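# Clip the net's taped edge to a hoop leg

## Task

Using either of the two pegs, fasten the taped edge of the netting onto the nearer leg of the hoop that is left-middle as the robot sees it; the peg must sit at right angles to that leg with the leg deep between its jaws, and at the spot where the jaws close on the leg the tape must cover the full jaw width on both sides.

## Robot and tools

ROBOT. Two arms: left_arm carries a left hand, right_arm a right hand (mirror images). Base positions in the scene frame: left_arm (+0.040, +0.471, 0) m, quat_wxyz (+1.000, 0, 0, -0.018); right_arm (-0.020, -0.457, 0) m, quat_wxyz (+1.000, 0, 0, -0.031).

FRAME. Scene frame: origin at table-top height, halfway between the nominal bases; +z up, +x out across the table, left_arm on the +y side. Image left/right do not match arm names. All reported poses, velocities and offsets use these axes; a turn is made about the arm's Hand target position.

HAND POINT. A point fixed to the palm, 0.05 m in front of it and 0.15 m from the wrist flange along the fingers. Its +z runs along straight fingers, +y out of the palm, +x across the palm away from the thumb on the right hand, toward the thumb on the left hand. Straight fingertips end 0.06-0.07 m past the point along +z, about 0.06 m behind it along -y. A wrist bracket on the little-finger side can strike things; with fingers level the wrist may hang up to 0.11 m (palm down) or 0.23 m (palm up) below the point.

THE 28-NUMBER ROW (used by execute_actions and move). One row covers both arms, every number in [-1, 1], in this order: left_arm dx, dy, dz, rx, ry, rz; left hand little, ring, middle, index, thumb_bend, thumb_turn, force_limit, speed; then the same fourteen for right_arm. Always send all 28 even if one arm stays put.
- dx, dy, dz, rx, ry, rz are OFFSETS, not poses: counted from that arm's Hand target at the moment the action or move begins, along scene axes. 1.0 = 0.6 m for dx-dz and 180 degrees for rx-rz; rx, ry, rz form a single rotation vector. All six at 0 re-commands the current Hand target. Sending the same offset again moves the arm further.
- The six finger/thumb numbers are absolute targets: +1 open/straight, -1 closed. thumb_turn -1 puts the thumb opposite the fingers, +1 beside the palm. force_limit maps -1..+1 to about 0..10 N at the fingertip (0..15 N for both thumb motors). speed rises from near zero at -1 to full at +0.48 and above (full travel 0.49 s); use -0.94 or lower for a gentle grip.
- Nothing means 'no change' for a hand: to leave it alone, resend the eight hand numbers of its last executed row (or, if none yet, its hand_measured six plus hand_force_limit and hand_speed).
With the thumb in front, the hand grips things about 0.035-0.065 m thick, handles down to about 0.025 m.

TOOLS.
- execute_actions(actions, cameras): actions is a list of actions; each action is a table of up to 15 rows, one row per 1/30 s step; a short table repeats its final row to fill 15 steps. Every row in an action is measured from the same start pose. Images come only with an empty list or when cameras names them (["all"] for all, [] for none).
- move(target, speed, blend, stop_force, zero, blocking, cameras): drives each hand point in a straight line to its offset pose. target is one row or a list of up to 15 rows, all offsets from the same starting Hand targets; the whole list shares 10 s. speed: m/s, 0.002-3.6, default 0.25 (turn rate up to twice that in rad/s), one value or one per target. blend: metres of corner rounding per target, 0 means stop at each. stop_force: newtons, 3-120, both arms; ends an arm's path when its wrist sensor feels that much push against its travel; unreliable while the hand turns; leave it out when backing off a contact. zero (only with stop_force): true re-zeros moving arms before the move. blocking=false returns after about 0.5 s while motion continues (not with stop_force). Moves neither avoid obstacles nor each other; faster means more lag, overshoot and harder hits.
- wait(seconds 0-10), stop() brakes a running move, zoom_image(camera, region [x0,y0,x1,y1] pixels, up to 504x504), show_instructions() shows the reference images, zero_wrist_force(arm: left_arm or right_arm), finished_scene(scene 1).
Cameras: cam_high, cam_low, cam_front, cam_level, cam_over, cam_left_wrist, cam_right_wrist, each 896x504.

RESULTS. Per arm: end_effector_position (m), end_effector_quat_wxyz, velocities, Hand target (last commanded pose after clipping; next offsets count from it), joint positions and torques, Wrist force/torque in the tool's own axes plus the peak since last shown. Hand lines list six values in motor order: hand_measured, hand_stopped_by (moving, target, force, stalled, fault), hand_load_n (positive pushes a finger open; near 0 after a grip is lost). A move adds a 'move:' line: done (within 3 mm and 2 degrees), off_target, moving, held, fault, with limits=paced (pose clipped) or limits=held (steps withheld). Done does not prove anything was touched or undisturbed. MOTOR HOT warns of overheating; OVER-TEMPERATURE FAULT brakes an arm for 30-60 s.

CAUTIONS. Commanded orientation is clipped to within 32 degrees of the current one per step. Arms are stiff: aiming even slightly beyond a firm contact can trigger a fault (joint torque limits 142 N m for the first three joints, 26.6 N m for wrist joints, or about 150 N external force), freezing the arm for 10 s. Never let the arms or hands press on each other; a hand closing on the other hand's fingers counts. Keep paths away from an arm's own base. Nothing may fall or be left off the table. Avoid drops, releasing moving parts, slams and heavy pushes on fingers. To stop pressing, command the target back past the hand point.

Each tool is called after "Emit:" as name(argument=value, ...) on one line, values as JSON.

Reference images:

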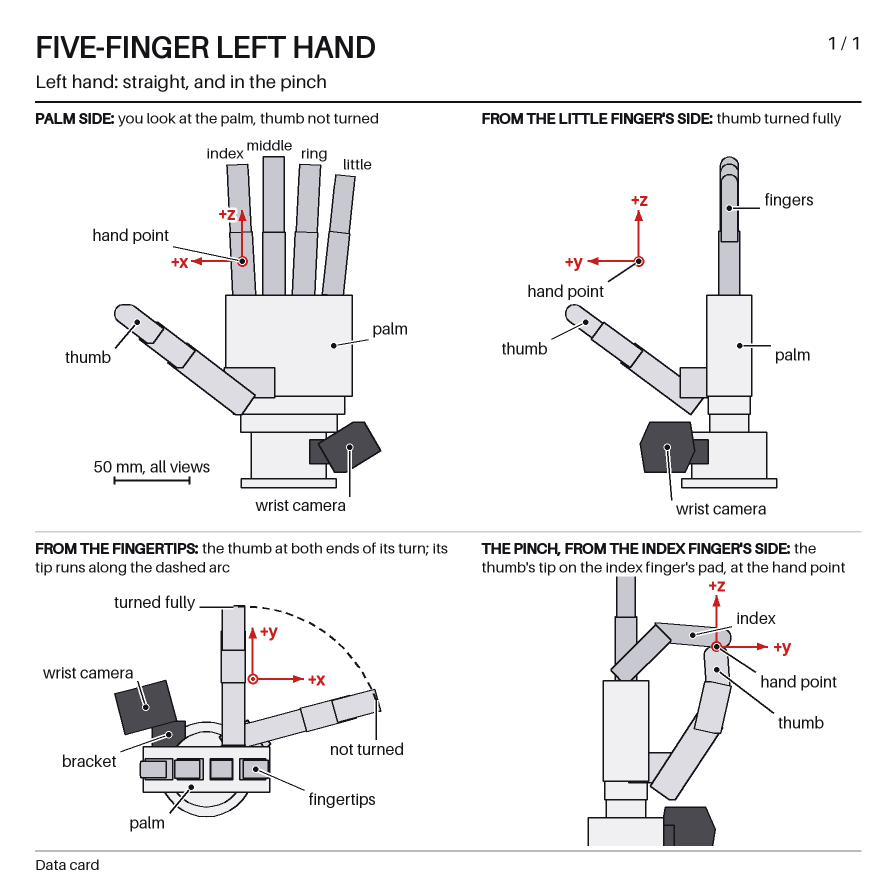

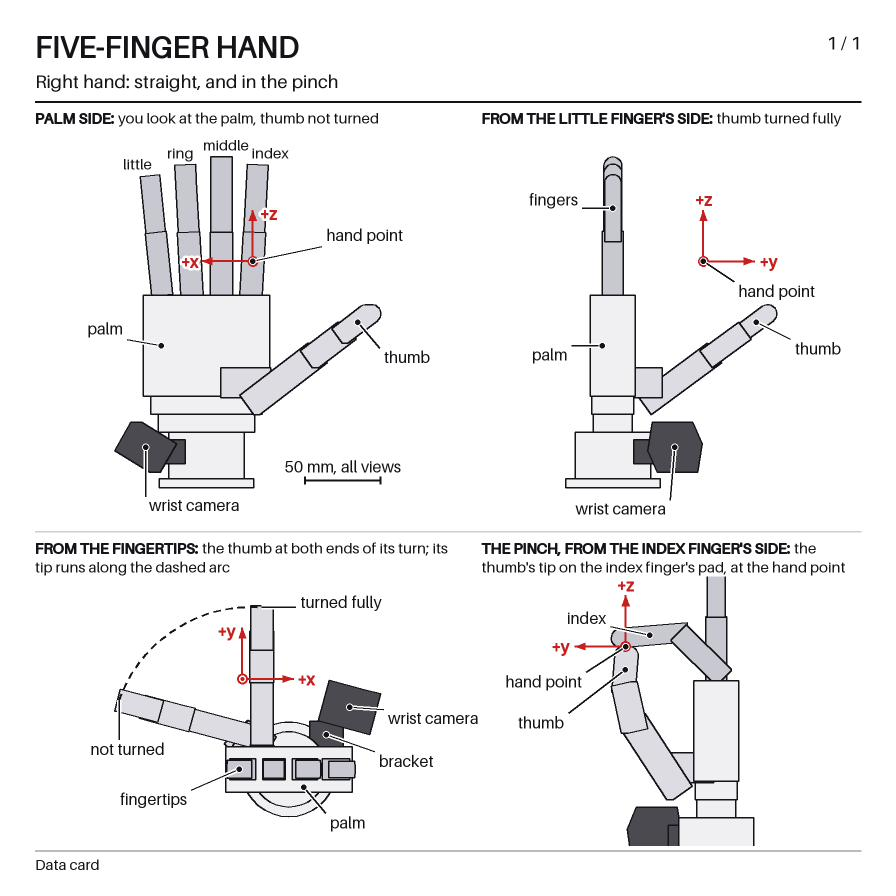

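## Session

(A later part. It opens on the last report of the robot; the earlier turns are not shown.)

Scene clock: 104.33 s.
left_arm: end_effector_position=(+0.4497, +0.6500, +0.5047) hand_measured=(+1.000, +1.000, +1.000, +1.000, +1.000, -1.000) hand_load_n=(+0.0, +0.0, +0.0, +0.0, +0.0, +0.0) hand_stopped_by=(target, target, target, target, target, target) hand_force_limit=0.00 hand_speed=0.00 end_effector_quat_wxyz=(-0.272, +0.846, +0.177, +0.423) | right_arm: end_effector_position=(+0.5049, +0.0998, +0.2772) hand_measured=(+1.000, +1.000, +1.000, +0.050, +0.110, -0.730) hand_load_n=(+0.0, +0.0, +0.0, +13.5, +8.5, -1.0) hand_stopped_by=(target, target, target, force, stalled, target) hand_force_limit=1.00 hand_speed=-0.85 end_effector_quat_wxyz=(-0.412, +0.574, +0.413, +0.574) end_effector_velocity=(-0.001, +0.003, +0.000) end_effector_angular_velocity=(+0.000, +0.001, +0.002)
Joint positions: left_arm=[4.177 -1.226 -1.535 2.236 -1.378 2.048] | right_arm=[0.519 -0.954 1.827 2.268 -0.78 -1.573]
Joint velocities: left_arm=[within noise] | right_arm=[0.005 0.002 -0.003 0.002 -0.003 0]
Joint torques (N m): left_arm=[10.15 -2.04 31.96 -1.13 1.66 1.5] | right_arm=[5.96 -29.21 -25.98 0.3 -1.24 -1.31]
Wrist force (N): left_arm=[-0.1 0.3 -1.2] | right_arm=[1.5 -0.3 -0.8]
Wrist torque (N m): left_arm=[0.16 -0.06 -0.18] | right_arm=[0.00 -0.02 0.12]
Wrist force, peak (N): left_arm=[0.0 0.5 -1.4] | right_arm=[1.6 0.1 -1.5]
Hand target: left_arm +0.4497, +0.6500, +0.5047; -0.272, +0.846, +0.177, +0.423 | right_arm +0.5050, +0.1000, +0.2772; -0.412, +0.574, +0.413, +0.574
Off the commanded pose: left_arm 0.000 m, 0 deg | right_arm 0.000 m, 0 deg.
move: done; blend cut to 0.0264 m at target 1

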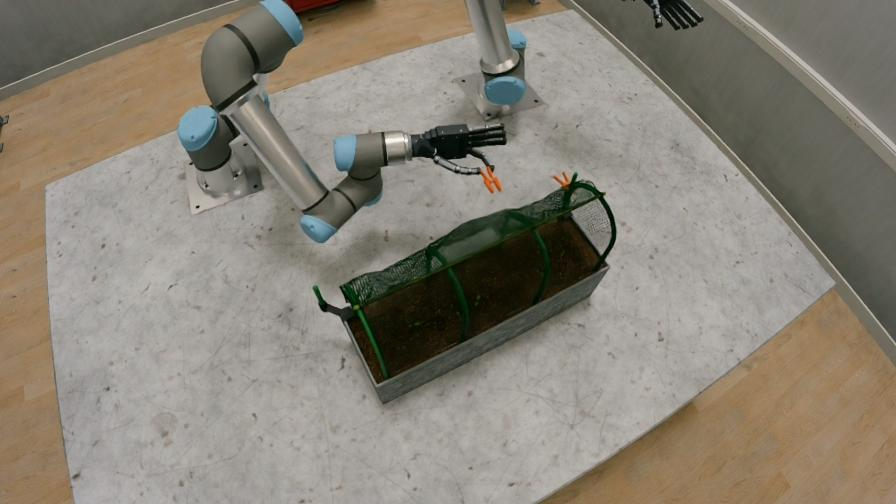

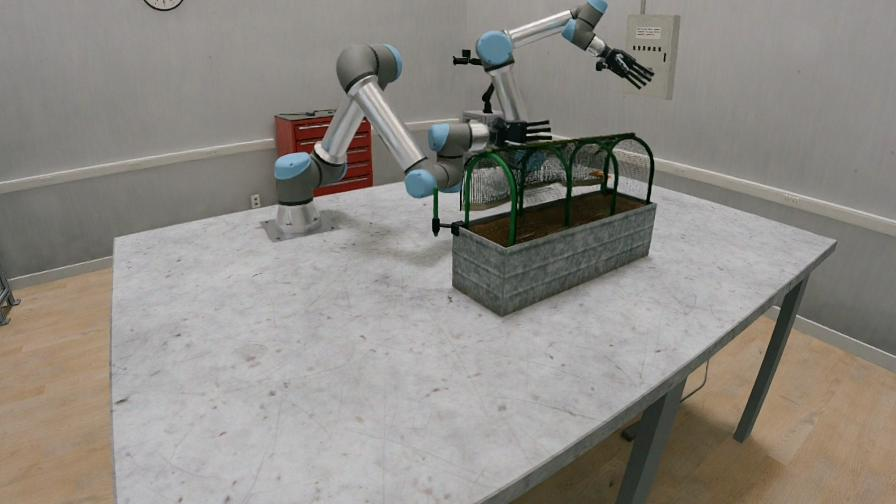

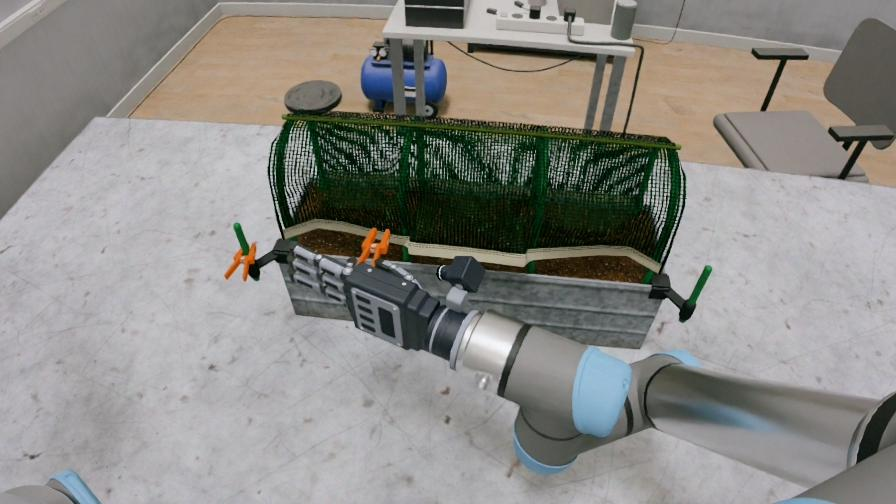

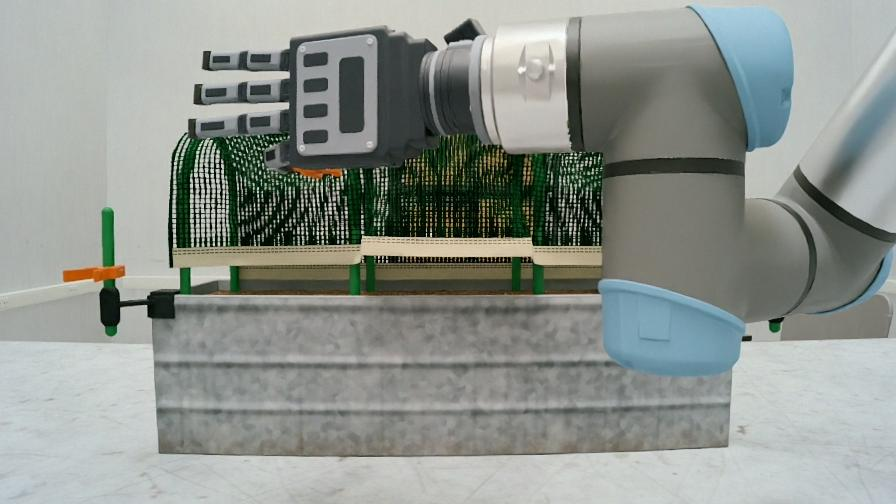

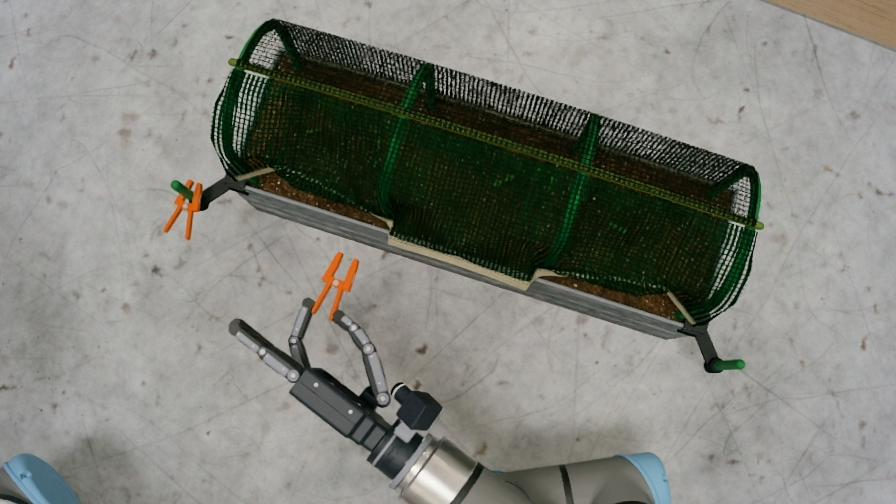

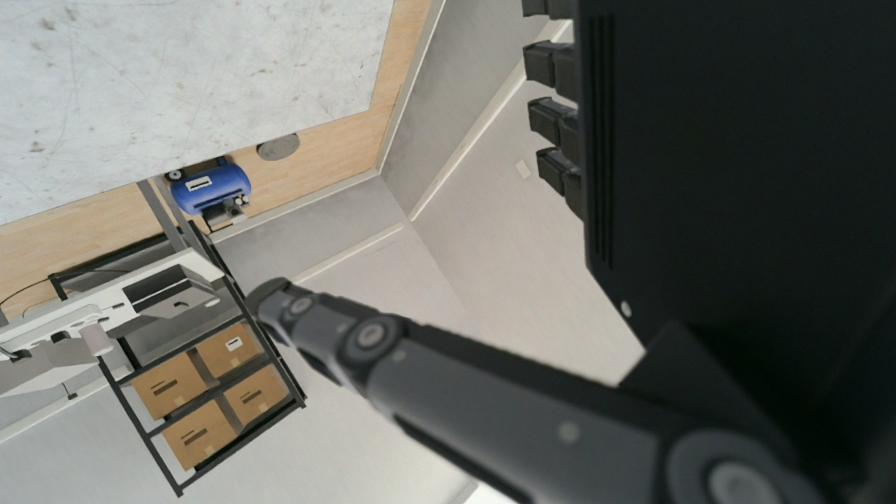

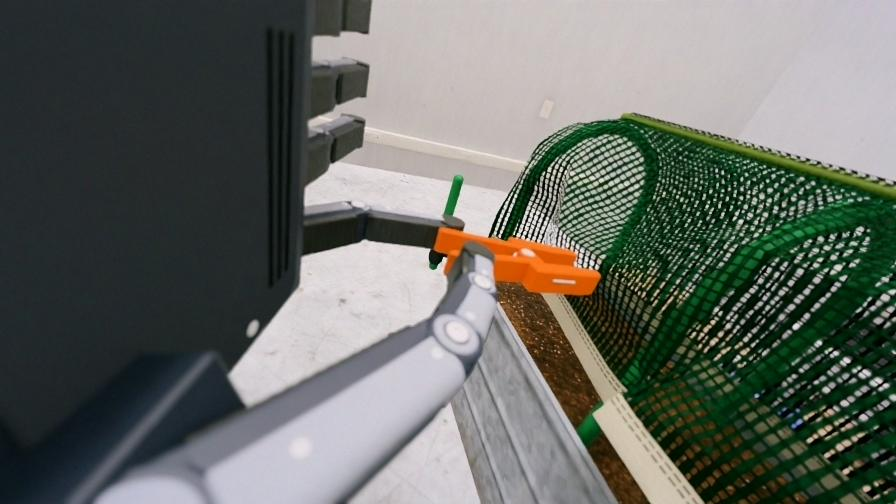

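Emit:
zoom_image(camera="cam_right_wrist", region=[420, 220, 720, 504])

Emit:
zoom_image(camera="cam_front", region=[330, 200, 480, 290])

Emit:
zoom_image(camera="cam_over", region=[290, 190, 450, 330])

Scaled by 1.680 from the camera's 896x504 image, which has a finer 1280x720 frame.

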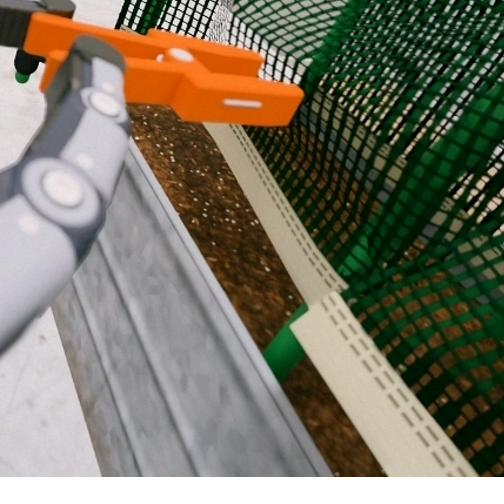

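Scaled by 3.360 from the camera's 896x504 image, which has a finer 1280x720 frame.

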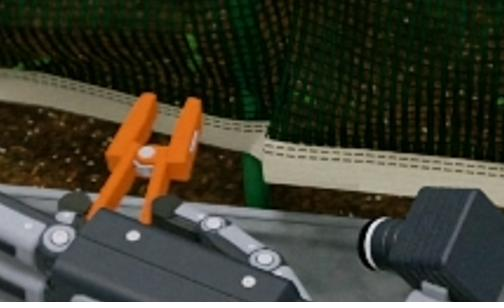

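Scaled by 3.150 from the camera's 896x504 image, which has a finer 1280x720 frame.

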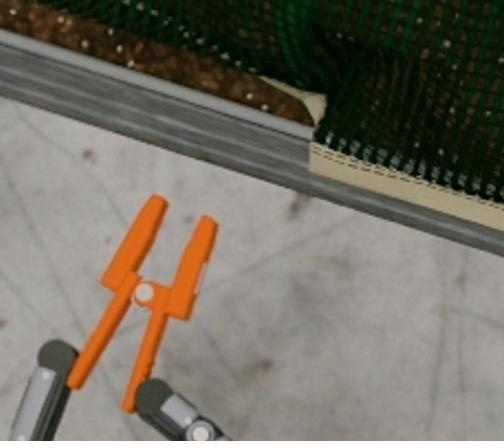

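Emit:
move(target=[0,0,0,0,0,0,1,1,1,1,1,-1,0,0,0,-0.0133,-0.1187,0,0,0,1,1,1,-0.02,0.1,-0.73,1.0,-0.85], speed=0.1, cameras=["cam_front","cam_level","cam_over","cam_right_wrist"])

Emit:
zoom_image(camera="cam_over", region=[310, 190, 430, 310])

Emit:
zoom_image(camera="cam_right_wrist", region=[400, 160, 700, 440])

Emit:
zoom_image(camera="cam_front", region=[330, 200, 480, 290])

Emit:
zoom_image(camera="cam_level", region=[250, 190, 410, 310])

Scene clock: 106.97 s.
left_arm: end_effector_position=(+0.4497, +0.6500, +0.5047) hand_measured=(+1.000, +1.000, +1.000, +1.000, +1.000, -1.000) hand_load_n=(-0.5, +0.0, +0.0, +0.0, +0.0, +0.0) hand_stopped_by=(target, target, target, target, target, target) hand_force_limit=0.00 hand_speed=0.00 end_effector_quat_wxyz=(-0.272, +0.846, +0.177, +0.423) | right_arm: end_effector_position=(+0.5050, +0.0920, +0.2061) hand_measured=(+1.000, +1.000, +1.000, +0.050, +0.110, -0.730) hand_load_n=(+0.0, +0.0, +0.0, +13.5, +8.5, -0.5) hand_stopped_by=(target, target, target, force, stalled, target) hand_force_limit=1.00 hand_speed=-0.85 end_effector_quat_wxyz=(-0.412, +0.574, +0.413, +0.574)
Joint positions: left_arm=[4.177 -1.226 -1.535 2.236 -1.378 2.048] | right_arm=[0.505 -0.82 1.848 2.114 -0.766 -1.573]
Joint torques (N m): left_arm=[10.11 -1.83 31.76 -1.32 1.65 1.49] | right_arm=[-5.42 -31.15 -24.13 -2.76 1.78 1.34]
Wrist force (N): left_arm=[-0.1 0.1 -1.2] | right_arm=[1.3 -0.1 -1.1]
Wrist torque (N m): left_arm=[0.12 -0.04 -0.18] | right_arm=[0.05 0.03 -0.01]
Wrist force, peak (N): left_arm=[-0.1 0.2 -1.5] | right_arm=[1.8 0.3 -1.1]
Hand target: left_arm +0.4497, +0.6500, +0.5047; -0.272, +0.846, +0.177, +0.423 | right_arm +0.5050, +0.0920, +0.2060; -0.412, +0.574, +0.413, +0.574
Off the commanded pose: left_arm 0.000 m, 0 deg | right_arm 0.000 m, 0 deg.
move: done
Images, in order (width x height): cam_front 896x504, cam_level 896x504, cam_over 896x504, cam_right_wrist 896x504.

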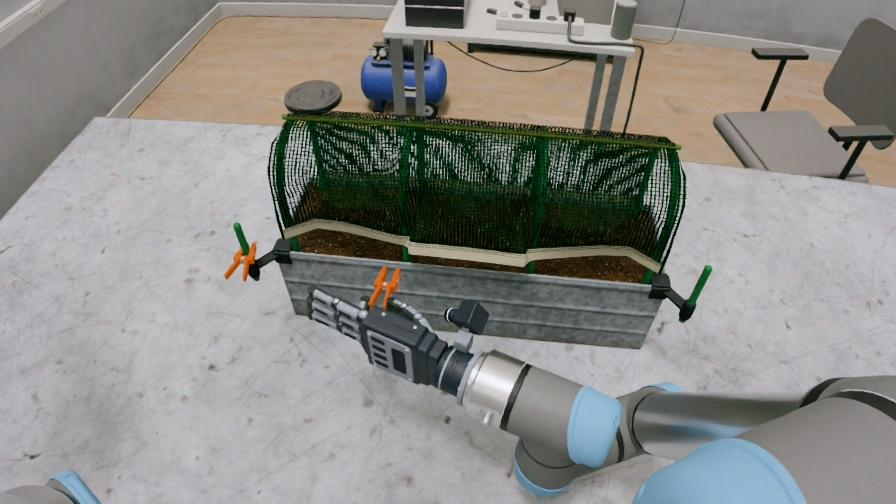

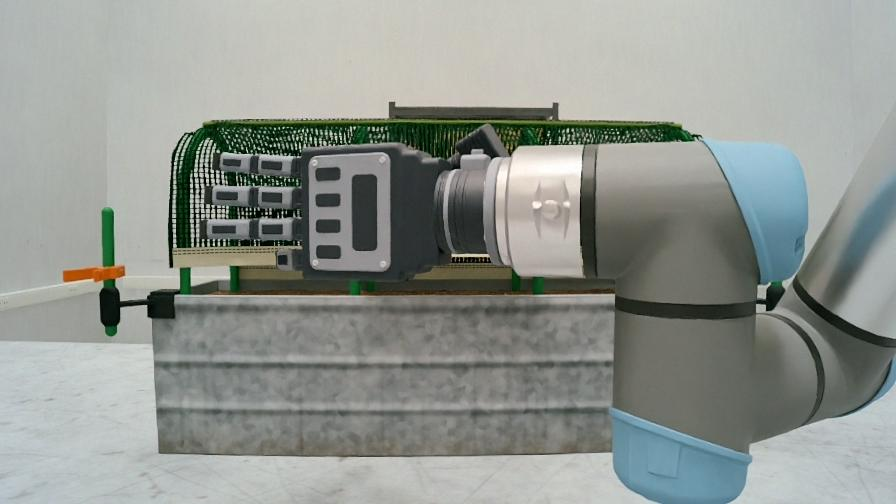

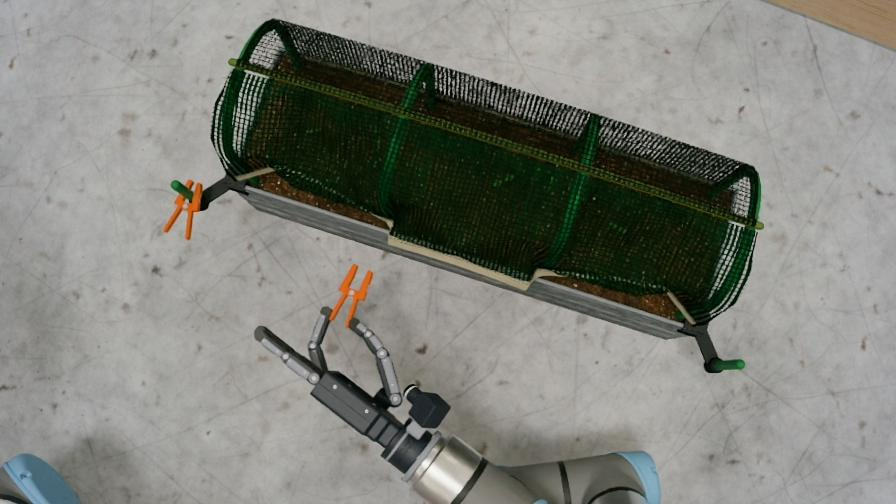

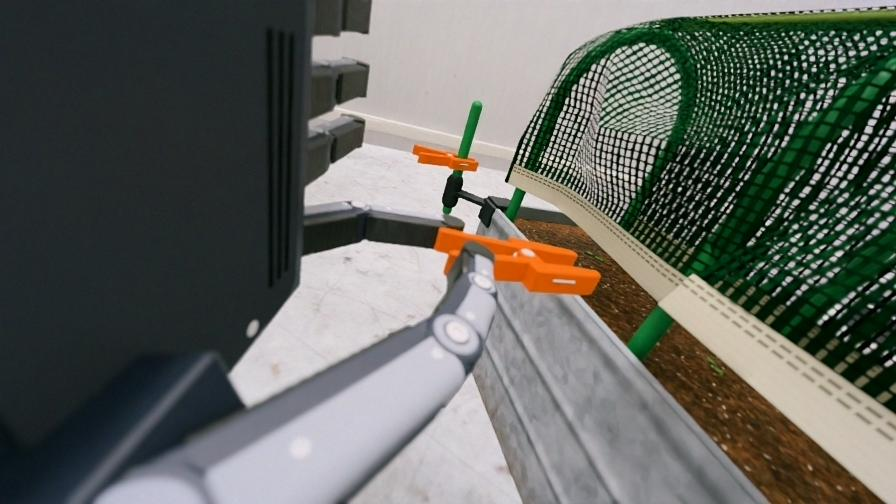

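Scaled by 4.200 from the camera's 896x504 image, which has a finer 1280x720 frame.

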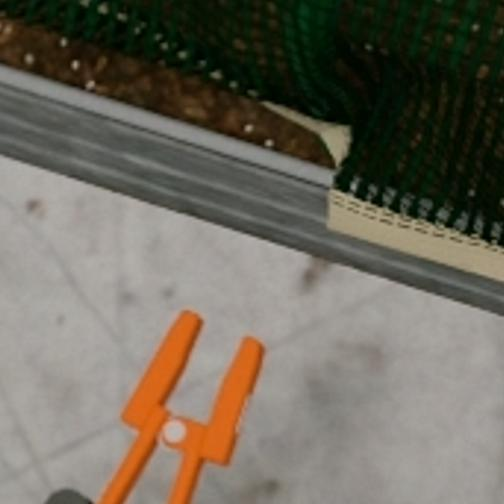

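Scaled by 1.680 from the camera's 896x504 image, which has a finer 1280x720 frame.

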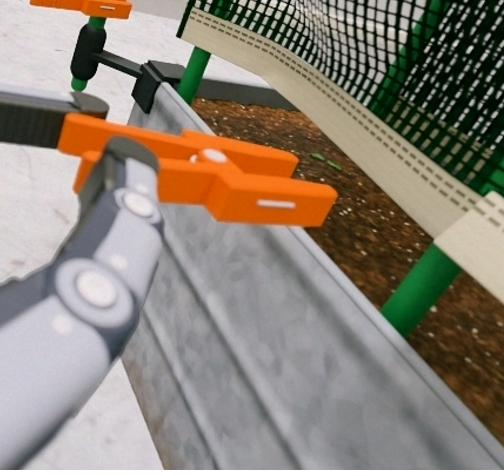

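Scaled by 3.360 from the camera's 896x504 image, which has a finer 1280x720 frame.

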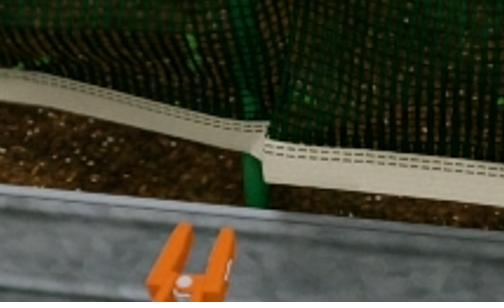

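Scaled by 3.150 from the camera's 896x504 image, which has a finer 1280x720 frame.

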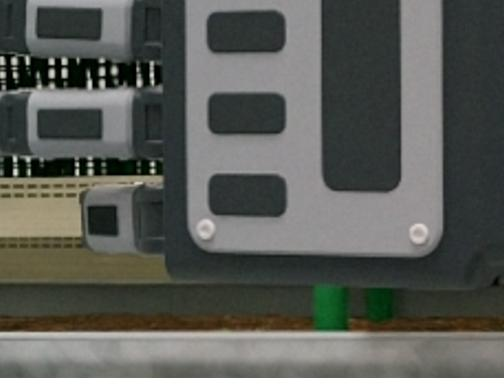

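Emit:
move(target=[0,0,0,0,0,0,1,1,1,1,1,-1,0,0,0.05,-0.0033,0,0,0,0,1,1,1,-0.02,0.1,-0.73,1.0,-0.85], speed=0.08, cameras=["cam_front","cam_over","cam_right_wrist"])

Emit:
zoom_image(camera="cam_over", region=[330, 190, 430, 290])

Emit:
zoom_image(camera="cam_right_wrist", region=[420, 180, 700, 440])

Emit:
zoom_image(camera="cam_front", region=[360, 210, 460, 290])

Scene clock: 108.97 s.
left_arm: end_effector_position=(+0.4497, +0.6500, +0.5047) hand_measured=(+1.000, +1.000, +1.000, +1.000, +1.000, -1.000) hand_load_n=(+0.0, +0.0, +0.0, +0.0, +0.0, -0.5) hand_stopped_by=(target, target, target, target, target, target) hand_force_limit=0.00 hand_speed=0.00 end_effector_quat_wxyz=(-0.272, +0.846, +0.177, +0.423) | right_arm: end_effector_position=(+0.5349, +0.0900, +0.2060) hand_measured=(+1.000, +1.000, +1.000, +0.050, +0.110, -0.730) hand_load_n=(+0.0, +0.0, +0.0, +14.0, +8.0, -0.5) hand_stopped_by=(target, target, target, force, stalled, target) hand_force_limit=1.00 hand_speed=-0.85 end_effector_quat_wxyz=(-0.412, +0.574, +0.413, +0.574)
Joint positions: left_arm=[4.177 -1.226 -1.535 2.236 -1.378 2.048] | right_arm=[0.477 -0.79 1.778 2.154 -0.738 -1.573]
Joint torques (N m): left_arm=[10.43 -0.78 31.73 -1.16 1.49 1.43] | right_arm=[-5.75 -33.65 -24.07 0.3 1.85 0.02]
Wrist force (N): left_arm=[0.1 0.4 -1.1] | right_arm=[1.2 0.0 -0.9]
Wrist torque (N m): left_arm=[0.16 -0.07 -0.17] | right_arm=[0.04 0.02 0.00]
Wrist force, peak (N): left_arm=[-0.1 0.6 -1.3] | right_arm=[1.5 0.1 -1.2]
Hand target: left_arm +0.4497, +0.6500, +0.5047; -0.272, +0.846, +0.177, +0.423 | right_arm +0.5350, +0.0900, +0.2060; -0.412, +0.574, +0.413, +0.574
Off the commanded pose: left_arm 0.000 m, 0 deg | right_arm 0.000 m, 0 deg.
move: done
Images, in order (width x height): cam_front 896x504, cam_over 896x504, cam_right_wrist 896x504.

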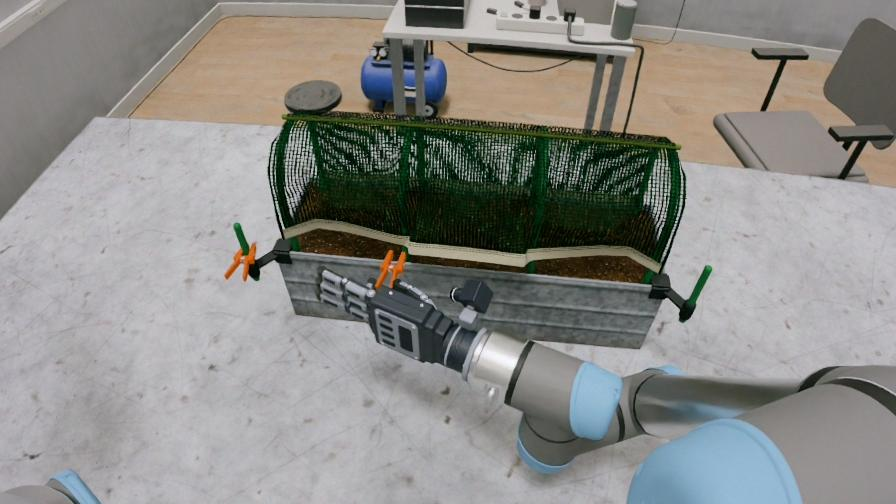

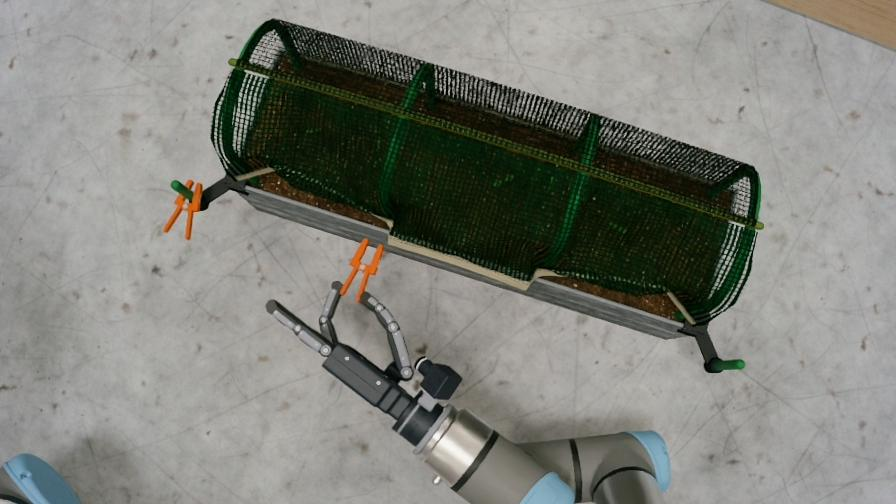

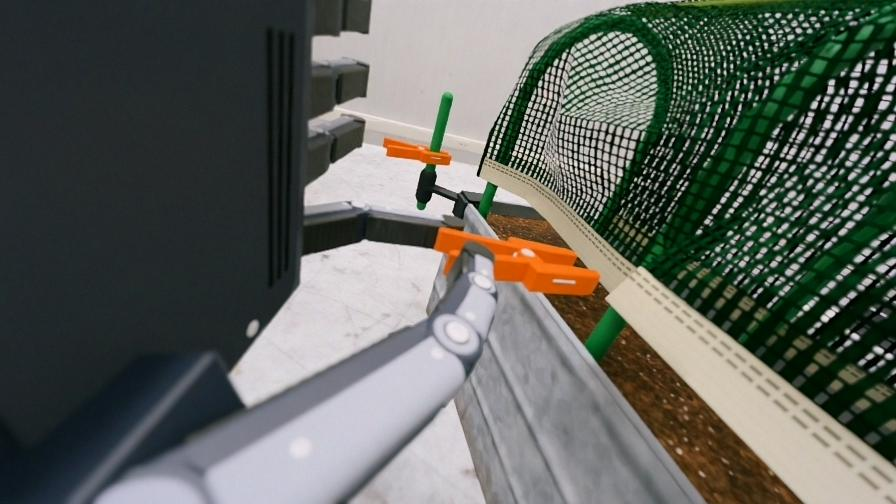

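Scaled by 5.040 from the camera's 896x504 image, which has a finer 1280x720 frame.

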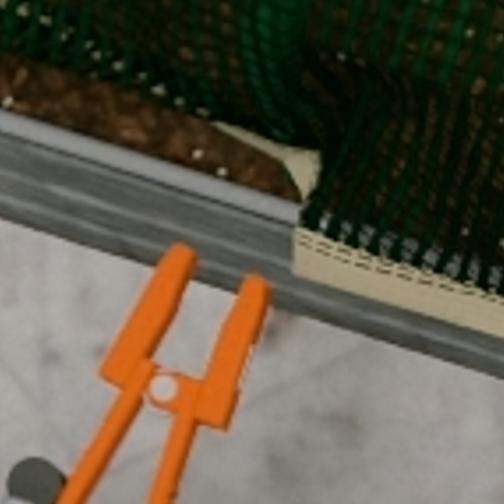

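Scaled by 1.800 from the camera's 896x504 image, which has a finer 1280x720 frame.

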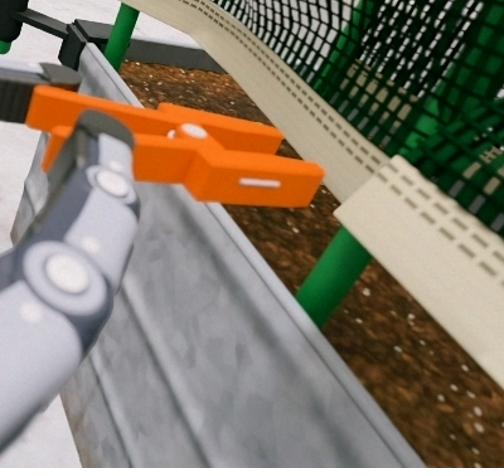

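Scaled by 5.040 from the camera's 896x504 image, which has a finer 1280x720 frame.

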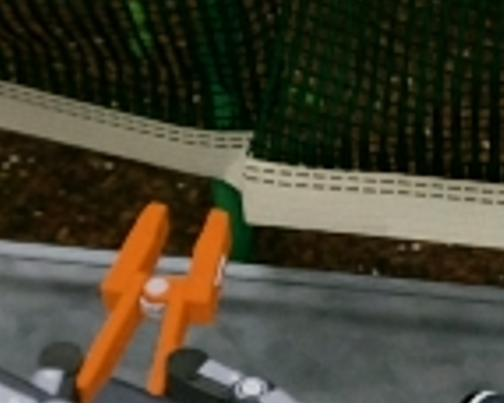

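Emit:
wait(seconds=0.1, cameras=["cam_high","cam_low","cam_level"])

Emit:
zoom_image(camera="cam_low", region=[480, 100, 640, 220])

Emit:
zoom_image(camera="cam_high", region=[440, 150, 600, 270])

Emit:
zoom_image(camera="cam_level", region=[250, 200, 410, 310])

Scene clock: 110.47 s.
left_arm: end_effector_position=(+0.4497, +0.6500, +0.5047) hand_measured=(+1.000, +1.000, +1.000, +1.000, +1.000, -1.000) hand_load_n=(+0.0, +0.0, +0.0, +0.0, +0.0, -0.5) hand_stopped_by=(target, target, target, target, target, target) hand_force_limit=0.00 hand_speed=0.00 end_effector_quat_wxyz=(-0.272, +0.846, +0.177, +0.423) | right_arm: end_effector_position=(+0.5350, +0.0900, +0.2060) hand_measured=(+1.000, +1.000, +1.000, +0.050, +0.110, -0.730) hand_load_n=(+0.0, +0.0, +0.0, +13.5, +8.5, -0.5) hand_stopped_by=(target, target, target, force, stalled, target) hand_force_limit=1.00 hand_speed=-0.85 end_effector_quat_wxyz=(-0.412, +0.574, +0.413, +0.574)
Joint positions: left_arm=[4.177 -1.226 -1.535 2.236 -1.378 2.048] | right_arm=[0.476 -0.79 1.778 2.155 -0.738 -1.573]
Joint torques (N m): left_arm=[9.82 -1.65 33.07 -1.16 1.47 1.32] | right_arm=[-5.82 -32.8 -24.45 0.4 1.87 -0.21]
Wrist force (N): left_arm=[0.0 0.5 -1.2] | right_arm=[1.1 -0.3 -0.8]
Wrist torque (N m): left_arm=[0.18 -0.07 -0.18] | right_arm=[-0.01 0.03 -0.01]
Wrist force, peak (N): left_arm=[-0.2 0.5 -1.4] | right_arm=[1.4 0.2 -0.9]
Hand target: left_arm +0.4497, +0.6500, +0.5047; -0.272, +0.846, +0.177, +0.423 | right_arm +0.5350, +0.0900, +0.2060; -0.412, +0.574, +0.413, +0.574
Off the commanded pose: left_arm 0.000 m, 0 deg | right_arm 0.000 m, 0 deg.
wait: 0.10 s; at rest from the start
Images, in order (width x height): cam_high 896x504, cam_low 896x504, cam_level 896x504.

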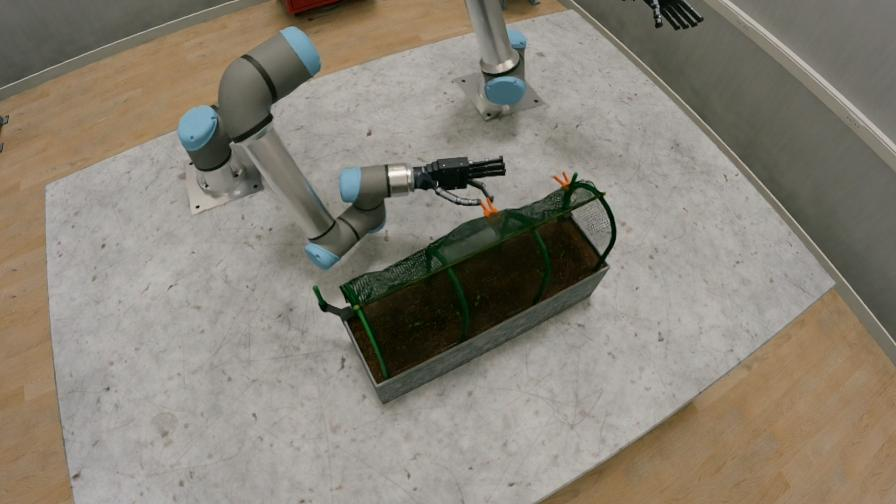

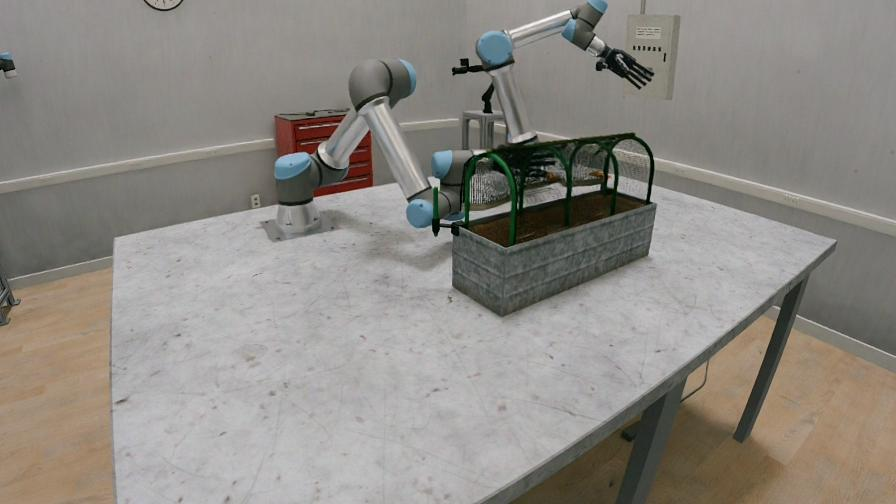

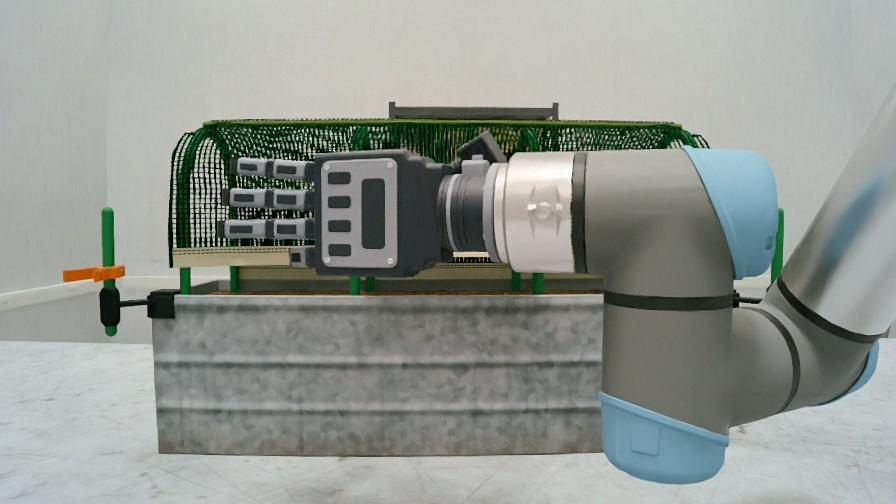

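Scaled by 3.150 from the camera's 896x504 image, which has a finer 1280x720 frame.

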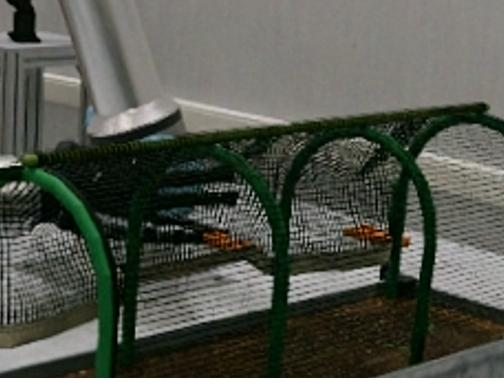

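Scaled by 3.150 from the camera's 896x504 image, which has a finer 1280x720 frame.

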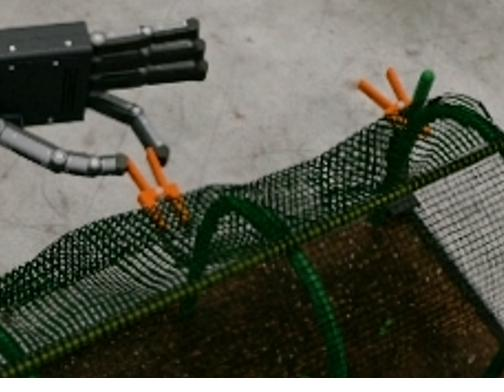

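Scaled by 3.150 from the camera's 896x504 image, which has a finer 1280x720 frame.

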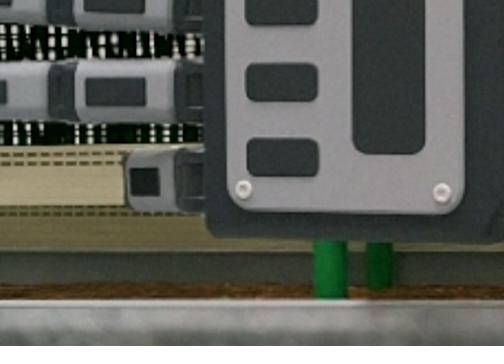

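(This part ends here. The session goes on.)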